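# Raise the stand's pinned post three holes and relock

## Task

Lift the stand's post three holes higher, roughly 11 cm, and secure it there with the spring pin (pull its knob to free the post). Once the pin is out the post falls unless something supports it. The task fails if the post drops or lands hard, or if either robot tips over or is left leaning.

## Robot and tools

Robots: r1 and r2 are identical Hello Robot Stretch 4 units, about 1.6 m tall. Each has an omni-wheel base (rim no more than 0.23 m from its origin), a lift on a vertical mast, one forward-reaching telescoping arm, a wrist with yaw, pitch and roll, and a five-finger hand. Each reports only in its own frames, so their positions relative to each other come only from images, lidar_m and wrist_depth_mm. Pressing the robots hard together fails the task. Nothing in the state reports robot-to-robot contact, and squeezing a hand on the other robot's fingers also counts.

Frames: the base frame has its origin on the floor under the base centre, x forward, y left, z up, in metres. hand_pose is the hand point in this frame, 0.045 m in front of the palm; the printed value may be slightly off. The odometry frame is where the base frame was at the start. base_odometry only counts wheel turns, so slip shows up as travel. Heading is in rad, left positive, -3.142 to 3.142.

move: the action goes in an optional object per robot, "r1" and "r2". Inside: "base" holds one relative command measured from the base's last reported position: translate_m (metres, forward +, -2 to 2), strafe_m (metres, left +, -2 to 2) or rotate_rad (radians, counter-clockwise +, -3.2 to 3.2). Only translate_m and strafe_m may be combined, giving a straight diagonal path with no turn. "joints" holds absolute targets by name: lift_m 0 to 1.2 m; arm_m 0 to 0.55 m; wrist_yaw_rad -1.134 to 4.276 (0 ahead, + left, 3.14 folded back); wrist_pitch_rad -1.117 to 4.259 (0 level, 1.57 pointing down); wrist_roll_rad -1.117 to 4.259 (0 palm up, 1.57 palm to the right, 3.14 palm down). Finger targets are hand_little, hand_ring, hand_middle, hand_index, hand_thumb_bend and hand_thumb_turn, each -1 (closed, or thumb in front of the palm) to +1 (open, or thumb beside the palm). hand_force_limit (-1 to 1) is a setting, not a motion: about 0 to 10 N at the fingertip, 15 N for the thumb. hand_speed (-0.96 to 1) sets finger speed; full speed is reached at +0.48. Out-of-range targets are clipped and the result says so. Optional per robot: "pace" (slow, default, fast, max); "speeds" for top speed per joint; "contact_limits" from 0 (lightest) to 1, only for arm_m, lift_m and base keys, placed next to that same command (0.5 if omitted). {"end_of_arm": "enable_torque"} is sent alone and re-powers wrist motors that cut out. "cameras" lists names or ["all"]. "blocking": false returns within about 0.5 s while motion continues. An action can run up to 15 s and a move is cut off at 14 s. A call with no action returns full state and all images.

wait(seconds 0 to 10) runs time with no commands and returns early once a running move ends. stop brakes everything and holds it. zoom_image enlarges [x0,y0,x1,y1] pixels (at most 504 square) of one camera's newest image. show_instructions shows the reference pages. finished_scene ends the scene; the post must stay pinned without being held.

Results: "move" lists the robots that were commanded, and "as last shown" marks one that was not. base_status and joint_status read done, moving, off_target, or an unrequested stop: contact_stop (the held-back part goes slack; a slack lift can sag), time_out, limit_stop_at_own_body, limit_stop_at_tilt (lean over 6 degrees; wheels, lift and arm go slack) or torque_fault. After such a stop, later move and wait calls in the same reply are skipped. on_its_own describes unrequested behaviour. lidar_m gives 12 distances in 30-degree sectors, counter-clockwise from straight ahead (4th left, 7th behind, 10th right); "-" means nothing seen, or closer than 0.25 m. wrist_depth_mm is a 7x7 grid in mm (100 to 2000). base_tilt gives forward and right lean in degrees. turned_by_wheels and turned_by_imu disagreeing by more than about 0.1 rad means a slip or bump. motor_effort is % of max with a bracketed peak, and servo_current is wrist mA. hand_stopped_by has six words (little, ring, middle, index, thumb_bend, thumb_turn): moving, target, force, stalled or fault. The *_load_n values are fingertip forces in N, + when the finger is pushed open; a lost grip shows as about 0.

Hand: fingers stick out 0.06 to 0.07 m beyond the hand point along its +z, and the palm faces +y. With the thumb turned in, the hand wraps objects 0.035 to 0.065 m thick, or handles down to about 0.025 m. Thumb tip and index pad can pinch a light item. A motor moves only when its target changes by 0.002 or more, then locks. To grip harder, raise hand_force_limit and send a more-closed target. Close slowly (hand_speed -0.94 or lower) for a gentle grip. At start, hand_force_limit is 0 and hand_speed -0.8. The wrist camera sits behind the palm heel and can bump things.

Cautions: hold the post up before pulling the pin, then lower it gently onto the pin, never letting it fall. Avoid self-collision stops: hand over the base with lift below about 0.25, wrist tilted up while rolled, or yaw plus pitch under about -1.1. Carrying more than 1 kg with arm_m above 0.2 while the base moves, or pushing or pulling hard with a raised hand, can tip a robot. Keep lift_m contact limit at 0.15 or more per kg carried when lifting. Use low contact limits when pressing. Don't ram fixed objects, and don't let parts fall.

Each tool is called after "Call:" by a JSON object that holds its "op" and its "data", one argument or row to a line.

Reference images:

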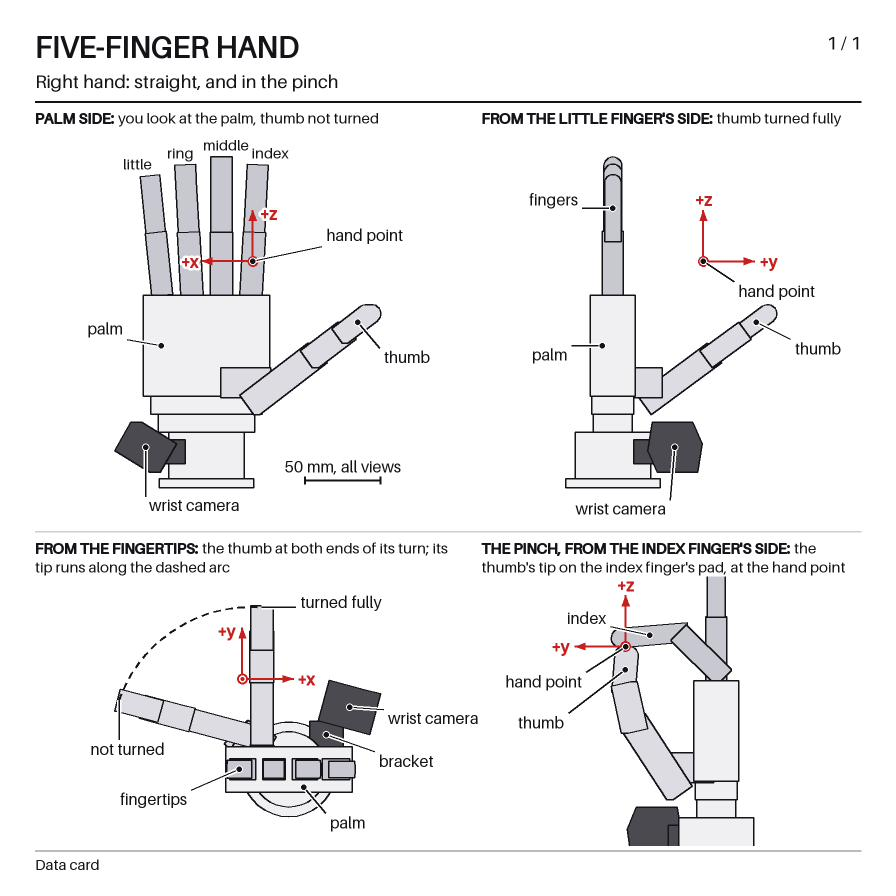

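## Session

Call:
{"op": "move", "data": {

}}

Scene clock: 0.00 s.
r1.base_odometry: x=+0.000 y=+0.000 heading=+0.000
r1.turned_by_wheels: +0.000
r1.turned_by_imu: +0.000
r1.base_tilt: forward=+0.0 right=+1.1
r1.lidar_m: 0.90 0.74 0.72 0.81 1.25 1.28 1.39 2.19 2.93 4.31 3.48 1.84
r1.base_status: not commanded
r1.joint_positions: lift_m=+0.144 arm_m=+0.000 wrist_yaw_rad=+3.133 wrist_pitch_rad=+0.002 wrist_roll_rad=+0.000 hand_little=+1.000 hand_ring=+1.000 hand_middle=+1.000 hand_index=+1.000 hand_thumb_turn=+1.000 hand_thumb_bend=+1.000 hand_force_limit=+0.000 hand_speed=-0.800
r1.joint_status: not commanded
r1.measured_speeds: all 0
r1.hand_stopped_by: target,target,target,target,target,target
r1.little_load_n: 0.0
r1.ring_load_n: 0.0
r1.middle_load_n: 0.0
r1.index_load_n: 0.0
r1.thumb_bend_load_n: 0.0
r1.thumb_turn_load_n: 0.0
r1.motor_effort: lift_m=+19 arm_m=-4 wheel_0=+0 wheel_1=-1 wheel_2=-2
r1.servo_current: wrist_yaw_rad=33 wrist_pitch_rad=33 wrist_roll_rad=39
r1.hand_pose: x=-0.0496 y=+0.1201 z=+0.3822 quat_wxyz=(-0.497, -0.498, +0.503, +0.502) (m; r1's base frame)
r1.wrist_depth_mm: - 143 1863 1661 1397 1160 1078 / - 133 1863 1661 1397 1205 1060 / - 139 189 1708 1430 1182 1060 / 118 142 243 1708 1430 1229 1098 / 219 - - 1708 1397 1229 - / 1078 1205 133 134 - - - / 768 - - - - - -
r2.base_odometry: x=+0.000 y=+0.000 heading=+0.000
r2.turned_by_wheels: +0.000
r2.turned_by_imu: +0.000
r2.base_tilt: forward=-0.3 right=-1.4
r2.lidar_m: 3.71 2.06 1.30 1.16 1.16 1.10 0.99 1.00 1.24 2.43 4.21 4.11
r2.base_status: not commanded
r2.joint_positions: lift_m=+0.194 arm_m=+0.002 wrist_yaw_rad=+3.239 wrist_pitch_rad=+0.004 wrist_roll_rad=+0.000 hand_little=+1.000 hand_ring=+1.000 hand_middle=+1.000 hand_index=+1.000 hand_thumb_turn=+1.000 hand_thumb_bend=+1.000 hand_force_limit=+0.000 hand_speed=-0.800
r2.joint_status: not commanded
r2.measured_speeds: all 0
r2.hand_stopped_by: target,target,target,target,target,target
r2.little_load_n: 0.0
r2.ring_load_n: 0.0
r2.middle_load_n: 0.0
r2.index_load_n: 0.0
r2.thumb_bend_load_n: 0.0
r2.thumb_turn_load_n: 0.0
r2.motor_effort: lift_m=+19 arm_m=-1 wheel_0=+1 wheel_1=+1 wheel_2=+1
r2.servo_current: wrist_yaw_rad=26 wrist_pitch_rad=46 wrist_roll_rad=46
r2.hand_pose: x=-0.0592 y=+0.0961 z=+0.4316 quat_wxyz=(-0.523, -0.525, +0.476, +0.474) (m; r2's base frame)
r2.wrist_depth_mm: - 138 - - - - - / - 111 137 - - - - / - 120 138 - - - - / - 136 - - - - - / - - - - - - - / - - - 198 - - - / - - - - - - -
pictures: r1_head_camera, r1_head_left_camera, r1_head_right_camera, r1_wrist_camera, r2_head_camera, r2_head_left_camera, r2_head_right_camera, r2_wrist_camera
Images, in order (width x height): r1_head_camera 420x560, r1_head_left_camera 420x672, r1_head_right_camera 420x672, r1_wrist_camera 616x392, r2_head_camera 420x560, r2_head_left_camera 420x672, r2_head_right_camera 420x672, r2_wrist_camera 616x392.

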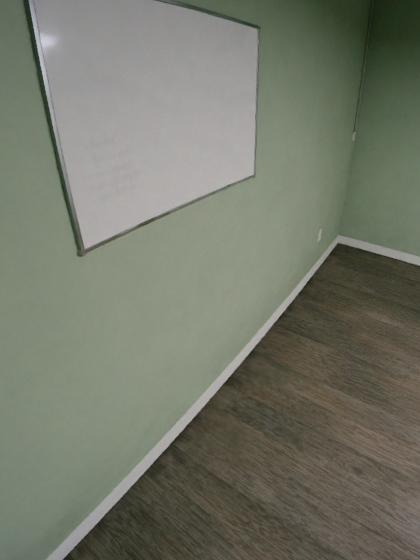

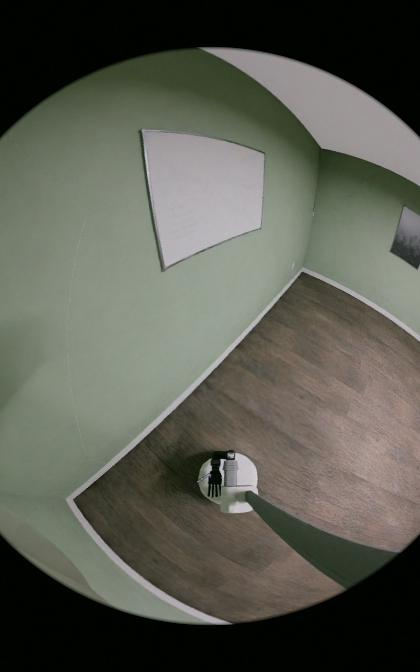

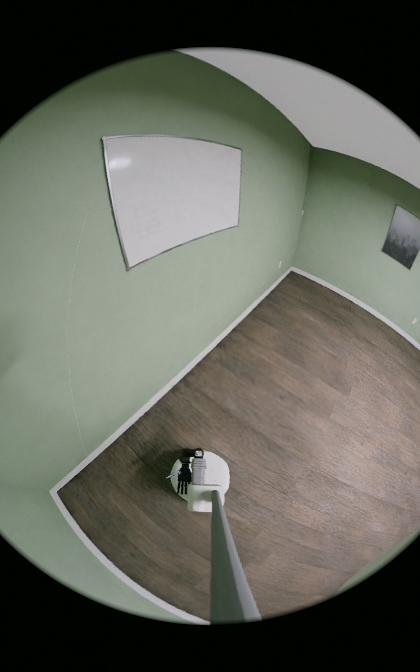

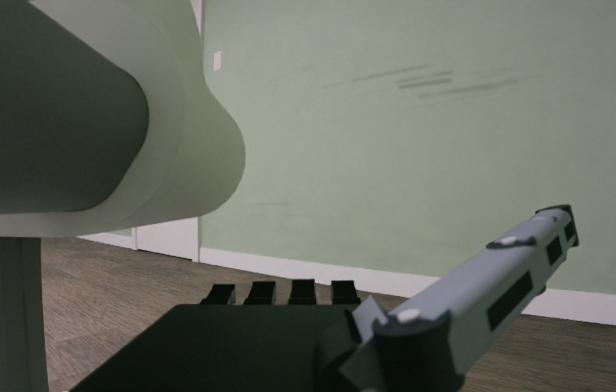

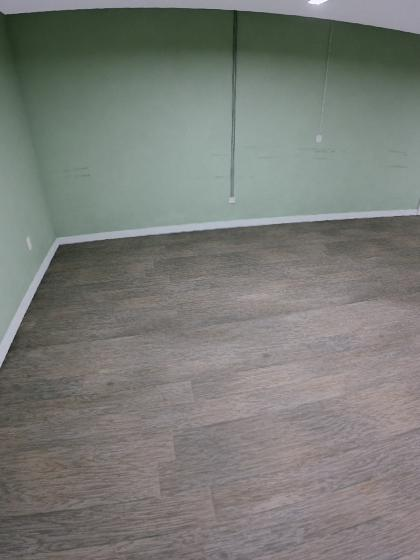

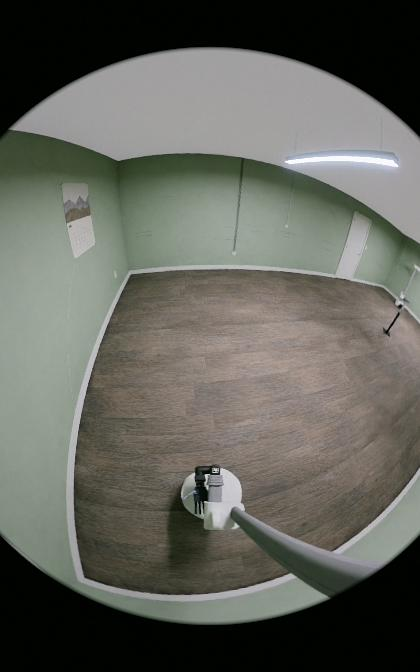

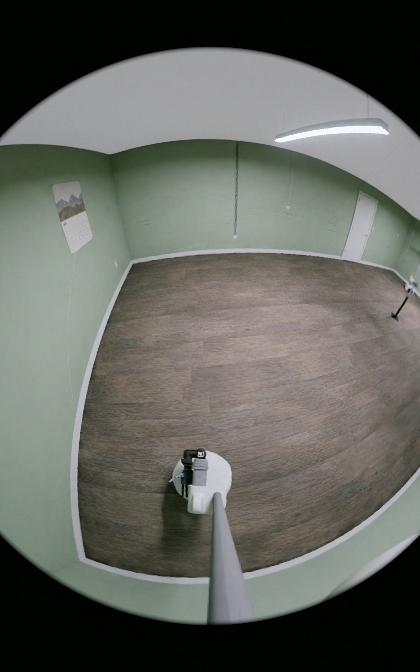

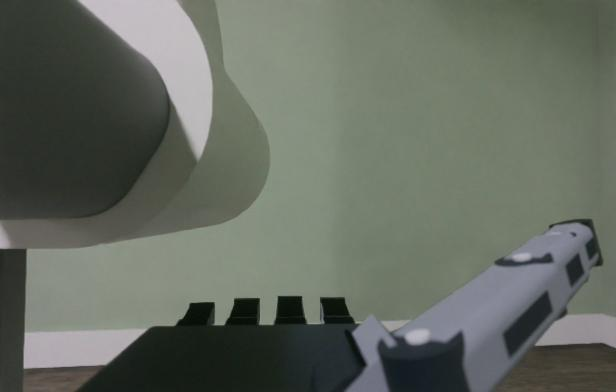

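Call:
{"op": "zoom_image", "data": {
  "camera": "r2_head_left_camera",
  "region": [340, 240, 420, 360]
}}

Call:
{"op": "move", "data": {
  "r1": {"base": {"rotate_rad": -1.5}},
  "r2": {"base": {"rotate_rad": -1.0}},
  "cameras": ["all"]
}}

Scaled by 4.200 from the camera's image (finer frame: 600x960).

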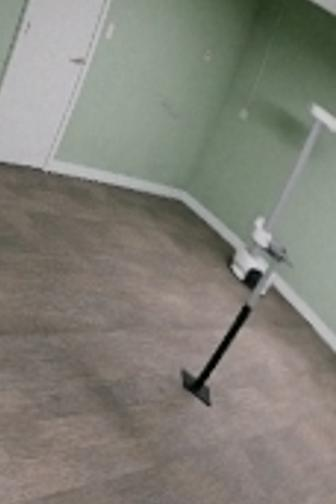

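Scene clock: 2.30 s.
move: r1 done; r2 done
r1.base_odometry: x=+0.000 y=+0.000 heading=-1.500
r1.turned_by_wheels: -1.500
r1.turned_by_imu: -1.496
r1.base_tilt: forward=+0.0 right=+1.0
r1.lidar_m: 4.05 3.43 1.54 0.86 0.73 0.72 0.83 1.28 1.27 1.49 2.50 2.91
r1.base_status: done
r1.joint_positions: lift_m=+0.144 arm_m=+0.000 wrist_yaw_rad=+3.133 wrist_pitch_rad=+0.002 wrist_roll_rad=+0.000 hand_little=+1.000 hand_ring=+1.000 hand_middle=+1.000 hand_index=+1.000 hand_thumb_turn=+1.000 hand_thumb_bend=+1.000 hand_force_limit=+0.000 hand_speed=-0.800
r1.joint_status: not commanded
r1.measured_speeds: all 0
r1.hand_stopped_by: target,target,target,target,target,target
r1.little_load_n: 0.0
r1.ring_load_n: 0.0
r1.middle_load_n: 0.0
r1.index_load_n: 0.0
r1.thumb_bend_load_n: 0.0
r1.thumb_turn_load_n: 0.0
r1.motor_effort: lift_m=+19(19) arm_m=-4(4) wheel_0=-1(6) wheel_1=-1(8) wheel_2=-1(7)
r1.servo_current: wrist_yaw_rad=33(39) wrist_pitch_rad=46(46) wrist_roll_rad=46(59)
r1.hand_pose: x=-0.0496 y=+0.1201 z=+0.3822 quat_wxyz=(-0.497, -0.498, +0.503, +0.502)
r1.wrist_depth_mm: - 143 - - - 707 621 / - 135 163 - 798 715 627 / - 140 182 - 809 707 627 / 119 142 228 - 809 707 627 / 220 1366 - - 798 732 - / 1060 1182 133 134 - - - / 759 - - - - - -
r2.base_odometry: x=+0.000 y=+0.000 heading=-1.000
r2.turned_by_wheels: -1.000
r2.turned_by_imu: -1.013
r2.base_tilt: forward=-0.5 right=-1.4
r2.lidar_m: 4.25 4.00 3.71 1.94 1.26 1.15 1.17 1.08 1.00 1.02 1.28 2.73
r2.base_status: done
r2.joint_positions: lift_m=+0.194 arm_m=+0.002 wrist_yaw_rad=+3.239 wrist_pitch_rad=+0.004 wrist_roll_rad=+0.000 hand_little=+1.000 hand_ring=+1.000 hand_middle=+1.000 hand_index=+1.000 hand_thumb_turn=+1.000 hand_thumb_bend=+1.000 hand_force_limit=+0.000 hand_speed=-0.800
r2.joint_status: not commanded
r2.measured_speeds: all 0
r2.hand_stopped_by: target,target,target,target,target,target
r2.little_load_n: 0.0
r2.ring_load_n: 0.0
r2.middle_load_n: 0.0
r2.index_load_n: 0.0
r2.thumb_bend_load_n: 0.0
r2.thumb_turn_load_n: 0.0
r2.motor_effort: lift_m=+19(19) arm_m=+0(2) wheel_0=+0(5) wheel_1=-1(9) wheel_2=+0(7)
r2.servo_current: wrist_yaw_rad=33(46) wrist_pitch_rad=33(59) wrist_roll_rad=52(65)
r2.hand_pose: x=-0.0592 y=+0.0961 z=+0.4316 quat_wxyz=(-0.523, -0.525, +0.476, +0.474)
r2.wrist_depth_mm: - 138 - - - - - / - 112 137 - - - - / - 120 - - - - - / - 136 - - - - - / - - - - - - - / - - 199 198 - - - / 1060 1138 - - - - -
pictures: r1_head_camera, r1_head_left_camera, r1_head_right_camera, r1_wrist_camera, r2_head_camera, r2_head_left_camera, r2_head_right_camera, r2_wrist_camera
Images, in order (width x height): r1_head_camera 420x560, r1_head_left_camera 420x672, r1_head_right_camera 420x672, r1_wrist_camera 616x392, r2_head_camera 420x560, r2_head_left_camera 420x672, r2_head_right_camera 420x672, r2_wrist_camera 616x392.

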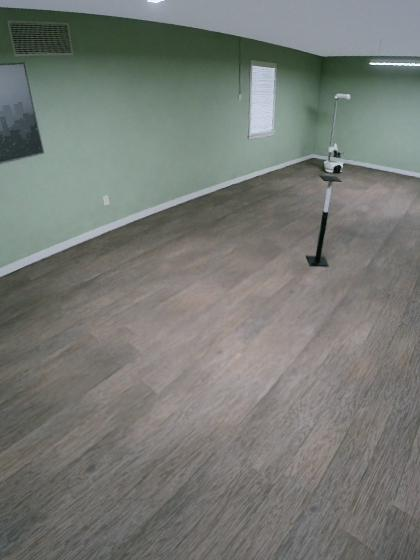

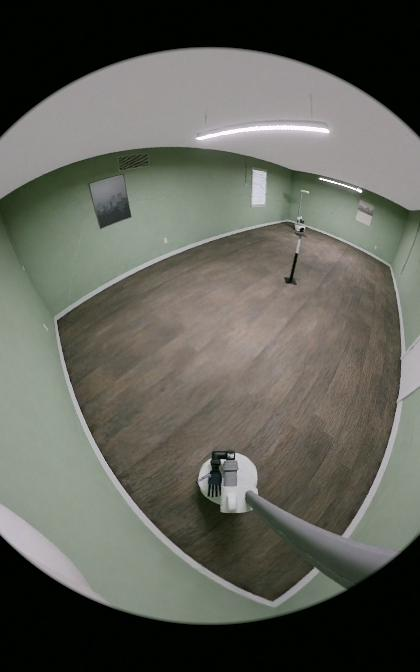

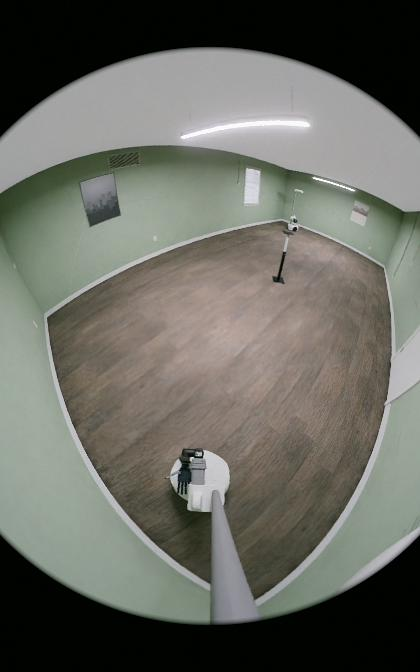

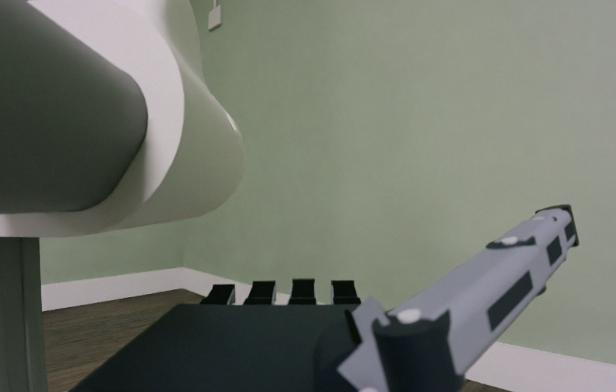

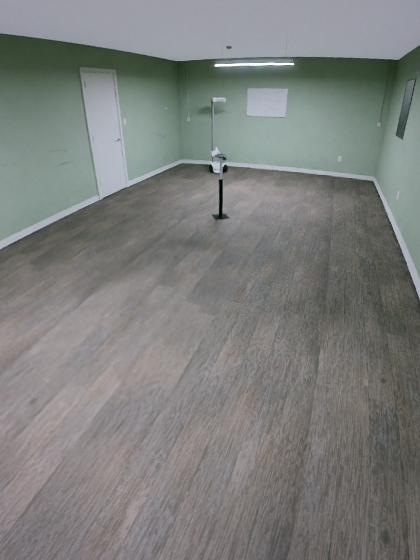

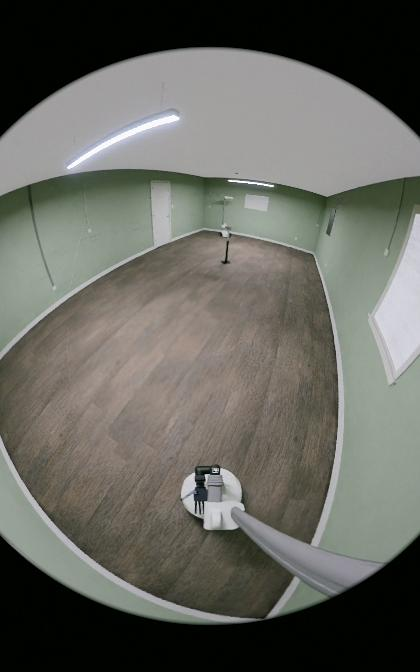

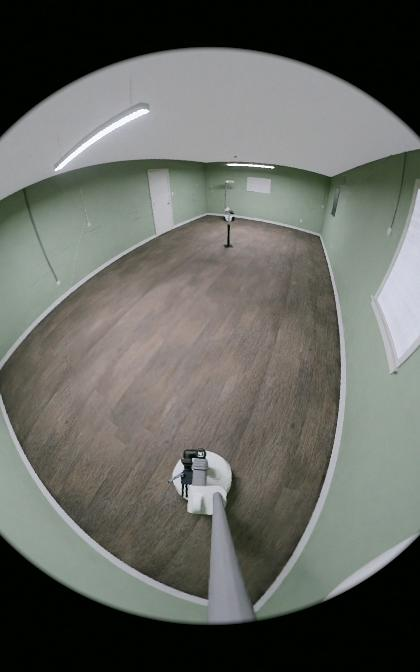

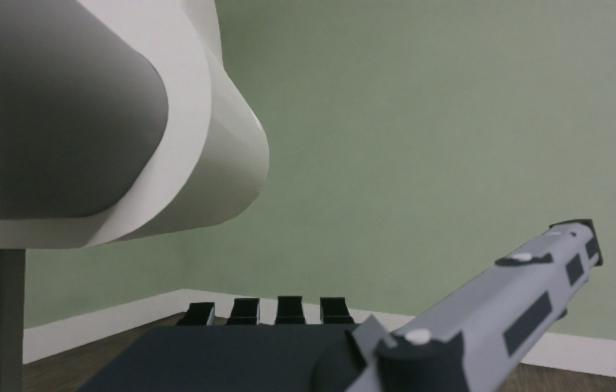

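Call:
{"op": "zoom_image", "data": {
  "camera": "r1_head_camera",
  "region": [260, 80, 400, 280]
}}

Call:
{"op": "zoom_image", "data": {
  "camera": "r2_head_camera",
  "region": [170, 80, 270, 230]
}}

Scaled by 2.520 from the camera's image (finer frame: 1200x1600).

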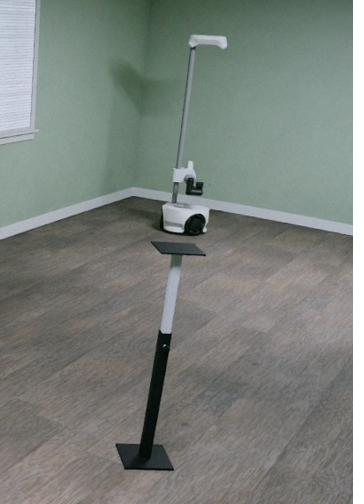

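Scaled by 3.360 from the camera's image (finer frame: 1200x1600).

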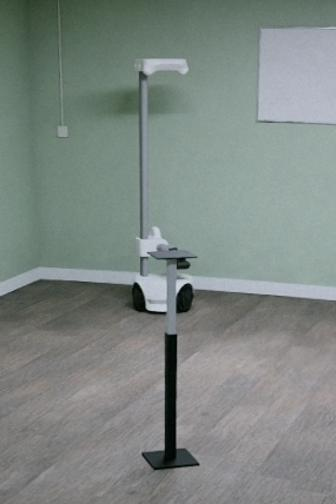

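Call:
{"op": "move", "data": {
  "r1": {"base": {"rotate_rad": -0.3}},
  "r2": {"base": {"translate_m": 1.5}},
  "cameras": ["r1_head_camera", "r2_head_camera"]
}}

Call:
{"op": "move", "data": {
  "r1": {"base": {"translate_m": 1.2}},
  "cameras": ["r1_head_camera", "r2_head_camera"]
}}

Scene clock: 10.30 s.
move: r1 done; r2 done
r1.base_odometry: x=+0.000 y=+0.000 heading=-1.800
r1.turned_by_wheels: -0.300
r1.turned_by_imu: -0.300
r1.base_tilt: forward=+0.0 right=+1.0
r1.lidar_m: 2.91 3.64 3.44 1.12 0.77 0.72 0.73 1.00 1.30 1.33 1.76 4.21
r1.base_status: done
r1.joint_positions: lift_m=+0.144 arm_m=+0.000 wrist_yaw_rad=+3.133 wrist_pitch_rad=+0.002 wrist_roll_rad=+0.000 hand_little=+1.000 hand_ring=+1.000 hand_middle=+1.000 hand_index=+1.000 hand_thumb_turn=+1.000 hand_thumb_bend=+1.000 hand_force_limit=+0.000 hand_speed=-0.800
r1.joint_status: not commanded
r1.measured_speeds: all 0
r1.hand_stopped_by: target,target,target,target,target,target
r1.little_load_n: 0.0
r1.ring_load_n: 0.0
r1.middle_load_n: 0.0
r1.index_load_n: 0.0
r1.thumb_bend_load_n: 0.0
r1.thumb_turn_load_n: 0.0
r1.motor_effort: lift_m=+19(19) arm_m=-4(4) wheel_0=+0(5) wheel_1=-1(6) wheel_2=-2(7)
r1.servo_current: wrist_yaw_rad=39(46) wrist_pitch_rad=39(46) wrist_roll_rad=46(59)
r1.hand_pose: x=-0.0496 y=+0.1201 z=+0.3822 quat_wxyz=(-0.497, -0.498, +0.503, +0.502)
r1.wrist_depth_mm: - 143 - - 798 723 668 / - 135 163 - 788 715 668 / - 140 182 - 778 723 661 / 119 143 227 - 778 707 647 / 220 - - - 788 732 - / 1078 1098 121 134 - - - / 768 - - - - - -
r2.base_odometry: x=+0.810 y=-1.262 heading=-1.000
r2.turned_by_wheels: +0.000
r2.turned_by_imu: +0.002
r2.base_tilt: forward=-0.4 right=-1.2
r2.lidar_m: 2.68 3.39 3.14 3.17 2.77 2.55 2.58 1.73 1.54 1.59 2.02 4.28
r2.base_status: done
r2.joint_positions: lift_m=+0.194 arm_m=+0.002 wrist_yaw_rad=+3.239 wrist_pitch_rad=+0.004 wrist_roll_rad=+0.000 hand_little=+1.000 hand_ring=+1.000 hand_middle=+1.000 hand_index=+1.000 hand_thumb_turn=+1.000 hand_thumb_bend=+1.000 hand_force_limit=+0.000 hand_speed=-0.800
r2.joint_status: not commanded
r2.measured_speeds: all 0
r2.hand_stopped_by: target,target,target,target,target,target
r2.little_load_n: 0.0
r2.ring_load_n: 0.0
r2.middle_load_n: 0.0
r2.index_load_n: 0.0
r2.thumb_bend_load_n: -0.5
r2.thumb_turn_load_n: 0.0
r2.motor_effort: lift_m=+19(19) arm_m=-3(4) wheel_0=-2(7) wheel_1=+0(8) wheel_2=+1(10)
r2.servo_current: wrist_yaw_rad=33(52) wrist_pitch_rad=46(65) wrist_roll_rad=52(59)
r2.hand_pose: x=-0.0592 y=+0.0961 z=+0.4316 quat_wxyz=(-0.523, -0.525, +0.476, +0.474)
r2.wrist_depth_mm: - 138 - - - - - / - 112 137 - - - - / - 121 - - - - - / - 136 - - - - - / - - - - - - - / 1464 1708 1863 223 1983 - - / 1078 1138 - - - - -
Images, in order (width x height): r1_head_camera 420x560, r2_head_camera 420x560.

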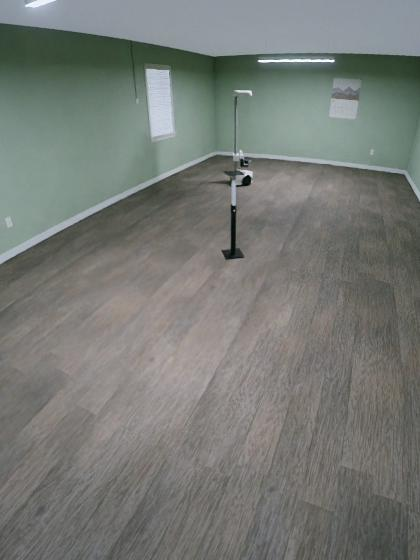

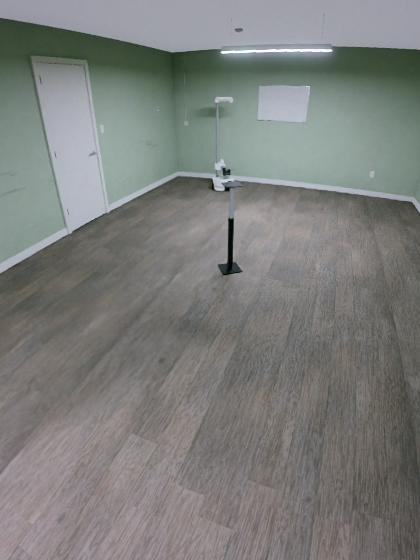

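Scene clock: 15.80 s.
move: r1 done
r1.base_odometry: x=-0.273 y=-1.169 heading=-1.800
r1.turned_by_wheels: +0.000
r1.turned_by_imu: +0.001
r1.base_tilt: forward=+0.0 right=+1.0
r1.lidar_m: 1.72 3.07 2.90 2.68 1.90 1.78 1.83 1.93 1.83 1.88 2.49 5.97
r1.base_status: done
r1.joint_positions: lift_m=+0.144 arm_m=+0.000 wrist_yaw_rad=+3.133 wrist_pitch_rad=+0.002 wrist_roll_rad=+0.000 hand_little=+1.000 hand_ring=+1.000 hand_middle=+1.000 hand_index=+1.000 hand_thumb_turn=+1.000 hand_thumb_bend=+1.000 hand_force_limit=+0.000 hand_speed=-0.800
r1.joint_status: not commanded
r1.measured_speeds: all 0
r1.hand_stopped_by: target,target,target,target,target,target
r1.little_load_n: 0.0
r1.ring_load_n: 0.0
r1.middle_load_n: 0.0
r1.index_load_n: 0.0
r1.thumb_bend_load_n: 0.0
r1.thumb_turn_load_n: 0.0
r1.motor_effort: lift_m=+19(19) arm_m=-4(4) wheel_0=-1(5) wheel_1=+0(7) wheel_2=+1(9)
r1.servo_current: wrist_yaw_rad=33(39) wrist_pitch_rad=33(52) wrist_roll_rad=46(59)
r1.hand_pose: x=-0.0496 y=+0.1201 z=+0.3822 quat_wxyz=(-0.497, -0.498, +0.503, +0.502)
r1.wrist_depth_mm: - 143 - - - - - / - 135 - - - - - / - 140 186 - - - - / 119 142 246 - - - - / 220 - - - 1808 - - / 1078 1182 133 134 - - - / 768 - - - - - -
r2: as last shown
r2.thumb_bend_load_n: 0.0
r2.motor_effort: lift_m=+19(19) arm_m=-3(4) wheel_0=-2(3) wheel_1=+0(1) wheel_2=+1(1)
Images, in order (width x height): r1_head_camera 420x560, r2_head_camera 420x560.

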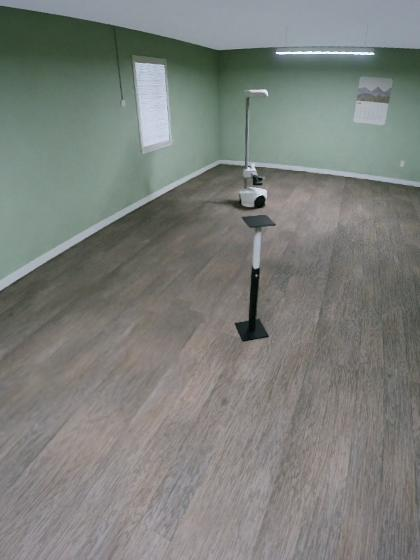

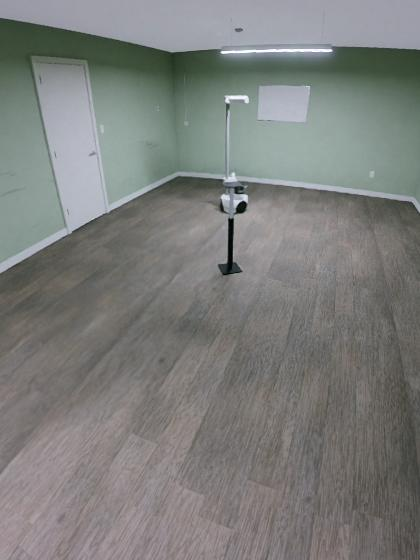

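Call:
{"op": "zoom_image", "data": {
  "camera": "r1_head_camera",
  "region": [210, 200, 310, 350]
}}

Call:
{"op": "zoom_image", "data": {
  "camera": "r2_head_camera",
  "region": [190, 160, 270, 280]
}}

Scaled by 3.360 from the camera's image (finer frame: 1200x1600).

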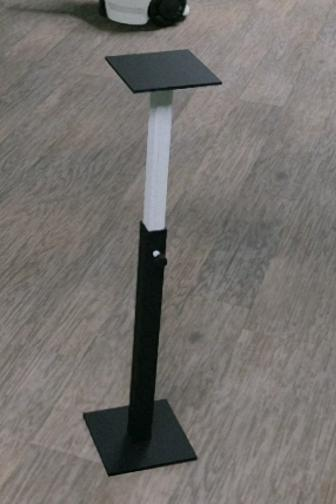

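Scaled by 4.200 from the camera's image (finer frame: 1200x1600).

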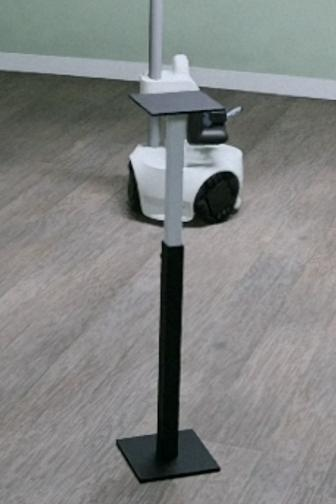

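Call:
{"op": "move", "data": {
  "r1": {"base": {"translate_m": 0.8, "strafe_m": -0.5}},
  "r2": {"base": {"translate_m": 1.6, "strafe_m": -0.15}}
}}

Call:
{"op": "move", "data": {
  "r1": {"base": {"rotate_rad": 0.35}},
  "cameras": ["r1_head_camera", "r2_head_camera", "r1_head_right_camera"]
}}

Scene clock: 26.07 s.
move: r1 done; r2 done
r1.base_odometry: x=-0.942 y=-1.834 heading=-1.800
r1.turned_by_wheels: +0.000
r1.turned_by_imu: +0.002
r1.base_tilt: forward=+0.0 right=+0.9
r1.lidar_m: 0.88 3.17 2.94 3.06 2.90 2.72 2.64 1.86 1.70 1.78 2.38 5.79
r1.base_status: done
r1.joint_positions: lift_m=+0.144 arm_m=+0.000 wrist_yaw_rad=+3.133 wrist_pitch_rad=+0.002 wrist_roll_rad=+0.000 hand_little=+1.000 hand_ring=+1.000 hand_middle=+1.000 hand_index=+1.000 hand_thumb_turn=+1.000 hand_thumb_bend=+1.000 hand_force_limit=+0.000 hand_speed=-0.800
r1.joint_status: not commanded
r1.measured_speeds: all 0
r1.hand_stopped_by: target,target,target,target,target,target
r1.little_load_n: 0.0
r1.ring_load_n: 0.0
r1.middle_load_n: 0.0
r1.index_load_n: 0.0
r1.thumb_bend_load_n: 0.0
r1.thumb_turn_load_n: 0.0
r1.motor_effort: lift_m=+19(19) arm_m=-4(4) wheel_0=-1(8) wheel_1=-1(5) wheel_2=+1(8)
r1.servo_current: wrist_yaw_rad=33(39) wrist_pitch_rad=46(46) wrist_roll_rad=46(59)
r1.hand_pose: x=-0.0496 y=+0.1201 z=+0.3822 quat_wxyz=(-0.497, -0.498, +0.503, +0.502)
r1.wrist_depth_mm: - 143 - - - - - / - 135 - - - - - / - 140 186 - - - - / 119 142 246 - - - - / 220 - - - - - - / 1060 1205 133 134 - - - / 759 - - - - - -
r2.base_odometry: x=+1.549 y=-2.690 heading=-1.000
r2.turned_by_wheels: +0.000
r2.turned_by_imu: +0.003
r2.base_tilt: forward=-0.2 right=-1.4
r2.lidar_m: 1.06 2.86 2.64 2.68 3.37 4.07 3.48 2.26 2.07 2.10 2.63 4.63
r2.base_status: done
r2.joint_positions: lift_m=+0.194 arm_m=+0.002 wrist_yaw_rad=+3.239 wrist_pitch_rad=+0.004 wrist_roll_rad=+0.000 hand_little=+1.000 hand_ring=+1.000 hand_middle=+1.000 hand_index=+1.000 hand_thumb_turn=+1.000 hand_thumb_bend=+1.000 hand_force_limit=+0.000 hand_speed=-0.800
r2.joint_status: not commanded
r2.measured_speeds: all 0
r2.hand_stopped_by: target,target,target,target,target,target
r2.little_load_n: 0.0
r2.ring_load_n: 0.0
r2.middle_load_n: 0.0
r2.index_load_n: 0.0
r2.thumb_bend_load_n: 0.0
r2.thumb_turn_load_n: 0.0
r2.motor_effort: lift_m=+19(19) arm_m=-3(4) wheel_0=-1(6) wheel_1=+1(8) wheel_2=-1(10)
r2.servo_current: wrist_yaw_rad=33(46) wrist_pitch_rad=46(59) wrist_roll_rad=39(65)
r2.hand_pose: x=-0.0592 y=+0.0961 z=+0.4316 quat_wxyz=(-0.523, -0.525, +0.476, +0.474)
r2.wrist_depth_mm: - 138 - - - - - / - 112 137 - - - - / - 120 - - - - - / - 136 - - - - - / - - - - - - - / 1618 1661 1921 222 1921 - - / 1060 1138 - - - - -
pictures: none

Scene clock: 27.20 s.
move: r1 done
r1.base_odometry: x=-0.942 y=-1.834 heading=-1.450
r1.turned_by_wheels: +0.350
r1.turned_by_imu: +0.349
r1.base_tilt: forward=+0.0 right=+1.0
r1.lidar_m: 0.90 2.97 2.97 3.08 2.72 2.72 2.02 1.70 1.74 2.08 3.74 0.89
r1.base_status: done
r1.joint_positions: lift_m=+0.144 arm_m=+0.000 wrist_yaw_rad=+3.133 wrist_pitch_rad=+0.002 wrist_roll_rad=+0.000 hand_little=+1.000 hand_ring=+1.000 hand_middle=+1.000 hand_index=+1.000 hand_thumb_turn=+1.000 hand_thumb_bend=+1.000 hand_force_limit=+0.000 hand_speed=-0.800
r1.joint_status: not commanded
r1.measured_speeds: all 0
r1.hand_stopped_by: target,target,target,target,target,target
r1.little_load_n: 0.0
r1.ring_load_n: 0.0
r1.middle_load_n: 0.0
r1.index_load_n: 0.5
r1.thumb_bend_load_n: 0.0
r1.thumb_turn_load_n: 0.0
r1.motor_effort: lift_m=+19(19) arm_m=-4(4) wheel_0=-1(5) wheel_1=+1(7) wheel_2=+1(6)
r1.servo_current: wrist_yaw_rad=33(39) wrist_pitch_rad=33(46) wrist_roll_rad=26(52)
r1.hand_pose: x=-0.0496 y=+0.1201 z=+0.3822 quat_wxyz=(-0.497, -0.498, +0.503, +0.502)
r1.wrist_depth_mm: - 143 - - - - - / - 132 - - - - - / - 136 205 - - - - / 118 143 240 - - - - / 219 1756 - - - - - / 976 1205 133 134 - - - / 768 - - - - - -
r2: as last shown
r2.turned_by_imu: +0.000
r2.motor_effort: lift_m=+19(19) arm_m=-3(3) wheel_0=-1(1) wheel_1=+1(2) wheel_2=-1(1)
pictures: r1_head_camera, r1_head_right_camera, r2_head_camera
Images, in order (width x height): r1_head_camera 420x560, r1_head_right_camera 420x672, r2_head_camera 420x560.

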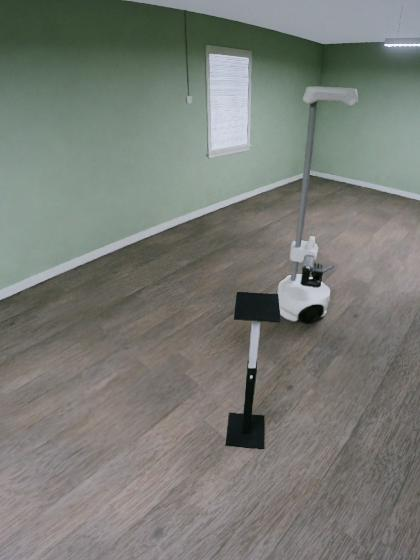

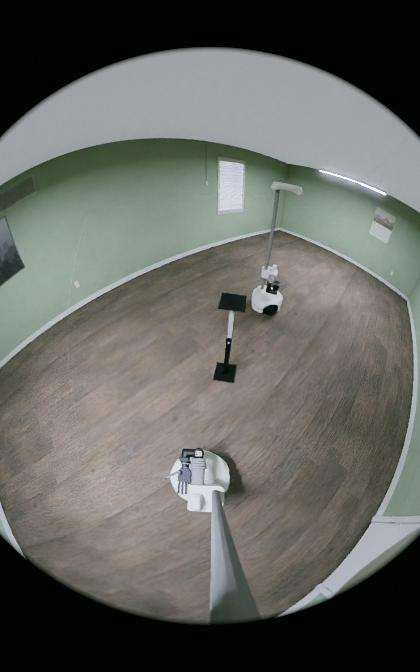

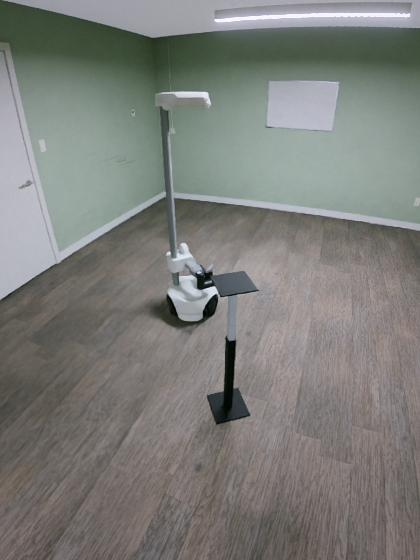

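Call:
{"op": "zoom_image", "data": {
  "camera": "r1_head_camera",
  "region": [210, 270, 300, 460]
}}

Call:
{"op": "zoom_image", "data": {
  "camera": "r1_head_camera",
  "region": [235, 340, 271, 400]
}}

Call:
{"op": "zoom_image", "data": {
  "camera": "r2_head_camera",
  "region": [190, 260, 280, 430]
}}

Scaled by 2.653 from the camera's image (finer frame: 1200x1600).

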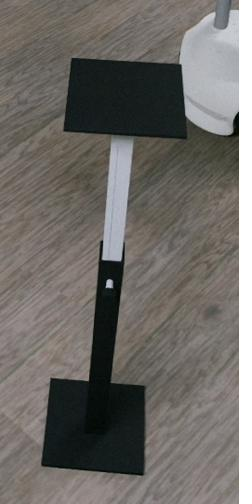

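Scaled by 8.400 from the camera's image (finer frame: 1200x1600).

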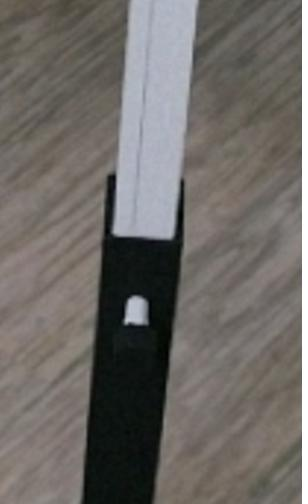

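Scaled by 2.965 from the camera's image (finer frame: 1200x1600).

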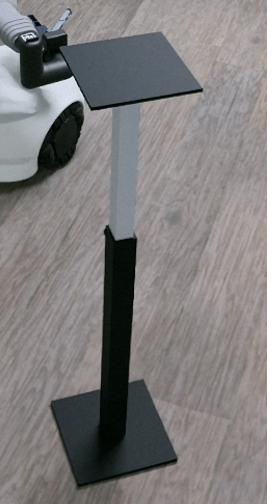

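Call:
{"op": "move", "data": {
  "r1": {"joints": {"lift_m": 0.5, "wrist_yaw_rad": 1.57}},
  "r2": {"joints": {"lift_m": 0.6, "wrist_yaw_rad": 1.57}},
  "cameras": ["r1_wrist_camera", "r2_wrist_camera"]
}}

Scene clock: 30.60 s.
move: r1 done; r2 done
r1.base_odometry: x=-0.942 y=-1.834 heading=-1.450
r1.turned_by_wheels: +0.000
r1.turned_by_imu: +0.000
r1.base_tilt: forward=+0.1 right=+0.9
r1.lidar_m: 0.89 2.98 2.97 3.08 2.72 2.72 1.97 1.72 1.75 2.13 3.77 0.88
r1.base_status: not commanded
r1.joint_positions: lift_m=+0.500 arm_m=+0.000 wrist_yaw_rad=+1.573 wrist_pitch_rad=+0.002 wrist_roll_rad=+0.000 hand_little=+1.000 hand_ring=+1.000 hand_middle=+1.000 hand_index=+1.000 hand_thumb_turn=+1.000 hand_thumb_bend=+1.000 hand_force_limit=+0.000 hand_speed=-0.800
r1.joint_status: all done
r1.measured_speeds: all 0
r1.hand_stopped_by: target,target,target,target,target,target
r1.little_load_n: 0.0
r1.ring_load_n: 0.5
r1.middle_load_n: 0.0
r1.index_load_n: 0.0
r1.thumb_bend_load_n: 0.0
r1.thumb_turn_load_n: 0.0
r1.motor_effort: lift_m=+22(29) arm_m=-4(4) wheel_0=-1(2) wheel_1=+1(1) wheel_2=+0(1)
r1.servo_current: wrist_yaw_rad=39(124) wrist_pitch_rad=39(46) wrist_roll_rad=39(59)
r1.hand_pose: x=+0.2886 y=+0.2219 z=+0.7378 quat_wxyz=(-0.001, -0.001, +0.708, +0.706)
r1.wrist_depth_mm: - - - - - - - / - - - - - - - / - - - - - - - / - - - - - - - / - - - - - - - / - - 133 184 - - - / 1537 - - - - - -
r2.base_odometry: x=+1.549 y=-2.690 heading=-1.000
r2.turned_by_wheels: +0.000
r2.turned_by_imu: +0.001
r2.base_tilt: forward=-0.3 right=-1.2
r2.lidar_m: 1.08 2.86 2.65 2.68 3.38 4.06 3.47 2.24 2.06 2.10 2.65 4.63
r2.base_status: not commanded
r2.joint_positions: lift_m=+0.600 arm_m=+0.002 wrist_yaw_rad=+1.574 wrist_pitch_rad=+0.004 wrist_roll_rad=+0.000 hand_little=+1.000 hand_ring=+1.000 hand_middle=+1.000 hand_index=+1.000 hand_thumb_turn=+1.000 hand_thumb_bend=+1.000 hand_force_limit=+0.000 hand_speed=-0.800
r2.joint_status: all done
r2.measured_speeds: all 0
r2.hand_stopped_by: target,target,target,target,target,target
r2.little_load_n: 0.0
r2.ring_load_n: 0.0
r2.middle_load_n: 0.0
r2.index_load_n: 0.0
r2.thumb_bend_load_n: 0.5
r2.thumb_turn_load_n: 0.0
r2.motor_effort: lift_m=+21(26) arm_m=-3(4) wheel_0=-1(1) wheel_1=+1(2) wheel_2=-1(1)
r2.servo_current: wrist_yaw_rad=39(169) wrist_pitch_rad=46(65) wrist_roll_rad=59(65)
r2.hand_pose: x=+0.2904 y=+0.2220 z=+0.8373 quat_wxyz=(-0.001, -0.001, +0.708, +0.706)
r2.wrist_depth_mm: - - - - - - - / - - - - - - - / - - - - - - - / - - - - - - - / - - - - - - - / - - - - - - - / - - - - - - -
Images, in order (width x height): r1_wrist_camera 616x392, r2_wrist_camera 616x392.

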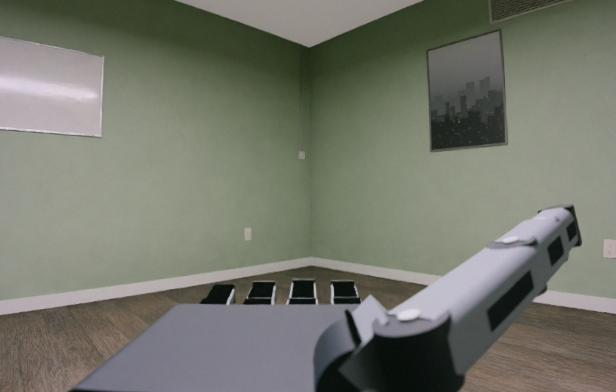

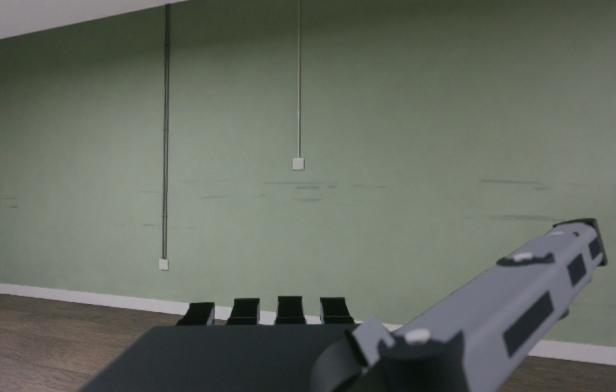

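Call:
{"op": "move", "data": {
  "r1": {"joints": {"lift_m": 0.25, "wrist_yaw_rad": 0}},
  "r2": {"joints": {"lift_m": 0.35, "wrist_yaw_rad": 0}},
  "cameras": ["all"]
}}

Scene clock: 33.37 s.
move: r1 done; r2 done
r1.base_odometry: x=-0.942 y=-1.834 heading=-1.450
r1.turned_by_wheels: +0.000
r1.turned_by_imu: +0.000
r1.base_tilt: forward=+0.0 right=+1.0
r1.lidar_m: 0.90 2.98 2.98 3.11 2.71 2.73 2.03 1.70 1.73 2.08 3.78 0.89
r1.base_status: not commanded
r1.joint_positions: lift_m=+0.250 arm_m=+0.000 wrist_yaw_rad=+0.003 wrist_pitch_rad=+0.002 wrist_roll_rad=+0.000 hand_little=+1.000 hand_ring=+1.000 hand_middle=+1.000 hand_index=+1.000 hand_thumb_turn=+1.000 hand_thumb_bend=+1.000 hand_force_limit=+0.000 hand_speed=-0.800
r1.joint_status: all done
r1.measured_speeds: all 0
r1.hand_stopped_by: target,target,target,target,target,target
r1.little_load_n: 0.0
r1.ring_load_n: 0.0
r1.middle_load_n: 0.0
r1.index_load_n: 0.0
r1.thumb_bend_load_n: 0.0
r1.thumb_turn_load_n: 0.0
r1.motor_effort: lift_m=+17(20) arm_m=-4(4) wheel_0=-2(2) wheel_1=+1(1) wheel_2=+1(1)
r1.servo_current: wrist_yaw_rad=33(143) wrist_pitch_rad=33(46) wrist_roll_rad=46(59)
r1.hand_pose: x=+0.3929 y=-0.1175 z=+0.4882 quat_wxyz=(+0.499, +0.500, +0.501, +0.500)
r1.wrist_depth_mm: - - - - - - - / - - - - - - - / - - - - - - - / - - - - - - - / - - - - - - - / 1430 1499 133 134 - - - / 1025 - - - - - -
r2.base_odometry: x=+1.549 y=-2.690 heading=-1.000
r2.turned_by_wheels: +0.000
r2.turned_by_imu: +0.001
r2.base_tilt: forward=-0.4 right=-1.3
r2.lidar_m: 1.06 2.87 2.63 2.69 3.38 4.07 3.49 2.27 2.07 2.10 2.67 4.63
r2.base_status: not commanded
r2.joint_positions: lift_m=+0.350 arm_m=+0.002 wrist_yaw_rad=+0.004 wrist_pitch_rad=+0.004 wrist_roll_rad=+0.000 hand_little=+1.000 hand_ring=+1.000 hand_middle=+1.000 hand_index=+1.000 hand_thumb_turn=+1.000 hand_thumb_bend=+1.000 hand_force_limit=+0.000 hand_speed=-0.800
r2.joint_status: all done
r2.measured_speeds: all 0
r2.hand_stopped_by: target,target,target,target,target,target
r2.little_load_n: 0.0
r2.ring_load_n: 0.0
r2.middle_load_n: 0.0
r2.index_load_n: 0.0
r2.thumb_bend_load_n: 0.0
r2.thumb_turn_load_n: 0.0
r2.motor_effort: lift_m=+15(22) arm_m=-3(4) wheel_0=-1(2) wheel_1=+1(2) wheel_2=-2(2)
r2.servo_current: wrist_yaw_rad=33(156) wrist_pitch_rad=39(59) wrist_roll_rad=59(59)
r2.hand_pose: x=+0.3950 y=-0.1174 z=+0.5879 quat_wxyz=(+0.498, +0.500, +0.502, +0.500)
r2.wrist_depth_mm: - - - - - - - / - - - - - - - / - - - - - - - / - - - - - - - / - - - - - - - / - - 1756 218 - - - / 1397 1537 - - - - -
pictures: r1_head_camera, r1_head_left_camera, r1_head_right_camera, r1_wrist_camera, r2_head_camera, r2_head_left_camera, r2_head_right_camera, r2_wrist_camera
Images, in order (width x height): r1_head_camera 420x560, r1_head_left_camera 420x672, r1_head_right_camera 420x672, r1_wrist_camera 616x392, r2_head_camera 420x560, r2_head_left_camera 420x672, r2_head_right_camera 420x672, r2_wrist_camera 616x392.

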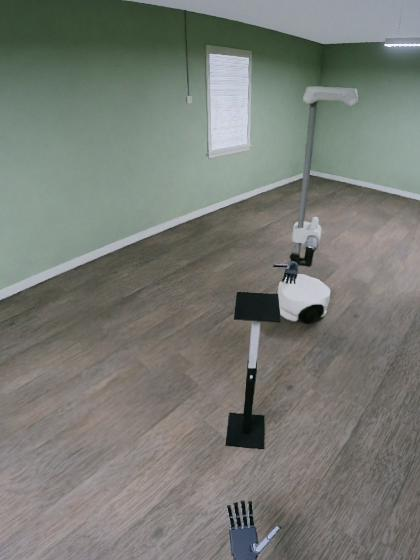

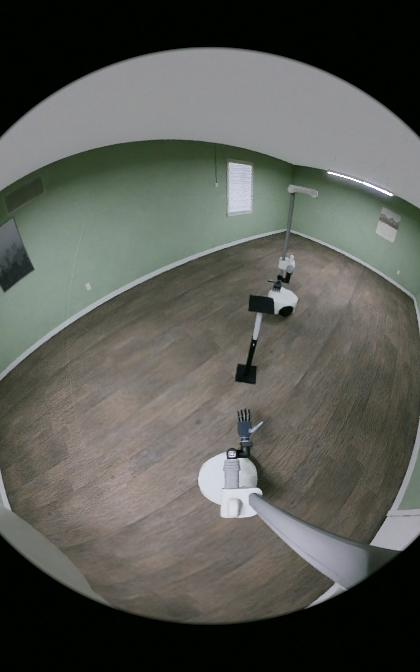

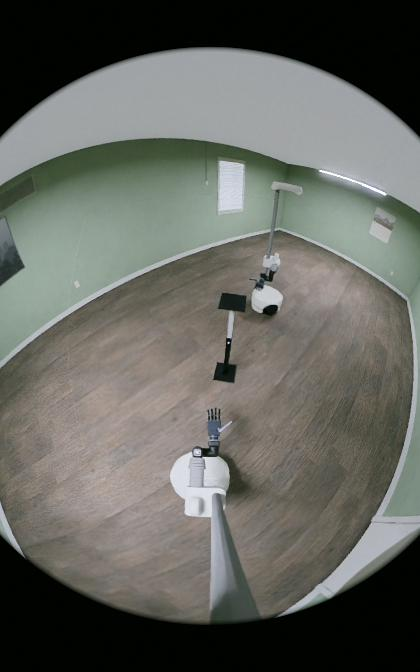

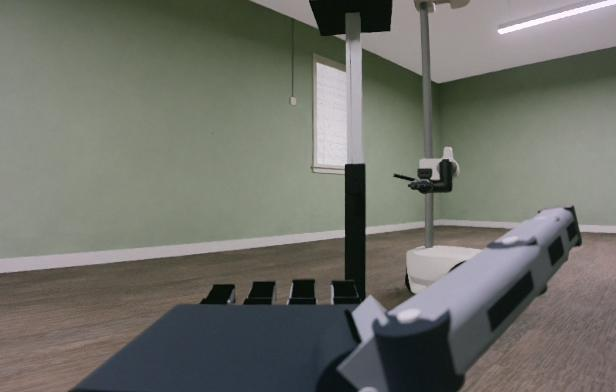

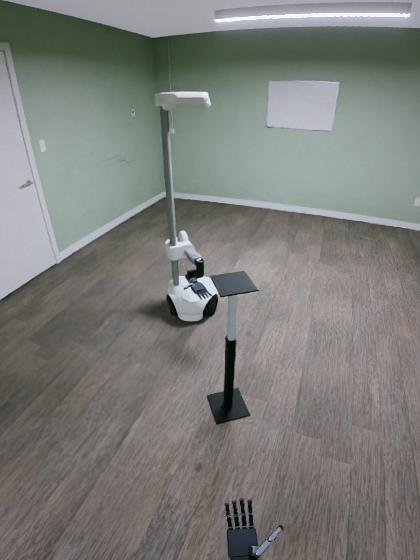

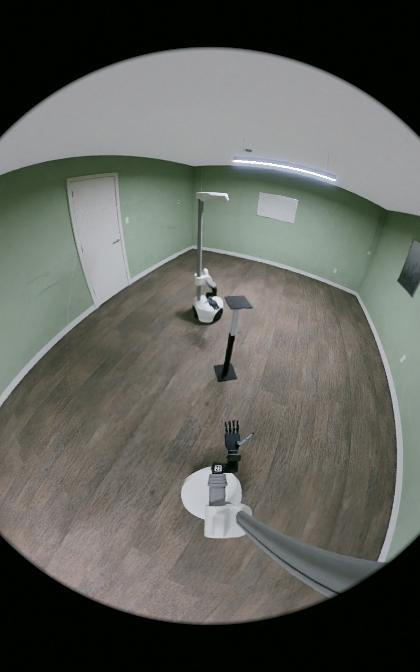

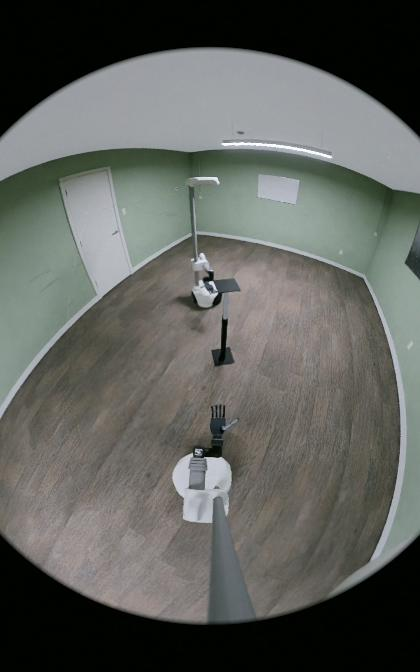

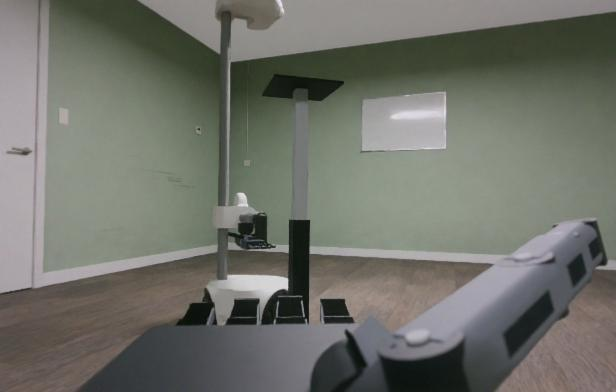

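Call:
{"op": "zoom_image", "data": {
  "camera": "r1_wrist_camera",
  "region": [290, 120, 430, 310]
}}

Call:
{"op": "zoom_image", "data": {
  "camera": "r2_wrist_camera",
  "region": [240, 60, 370, 330]
}}

Scaled by 2.653.

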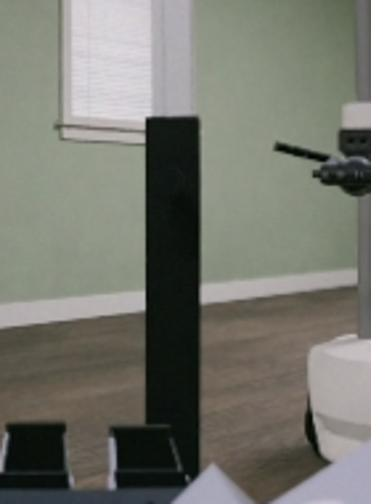

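Scaled by 1.867.

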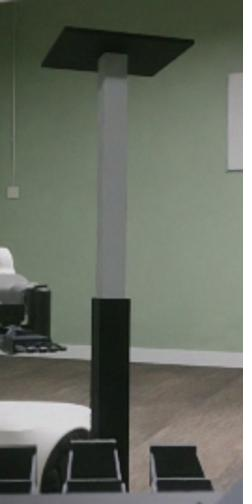

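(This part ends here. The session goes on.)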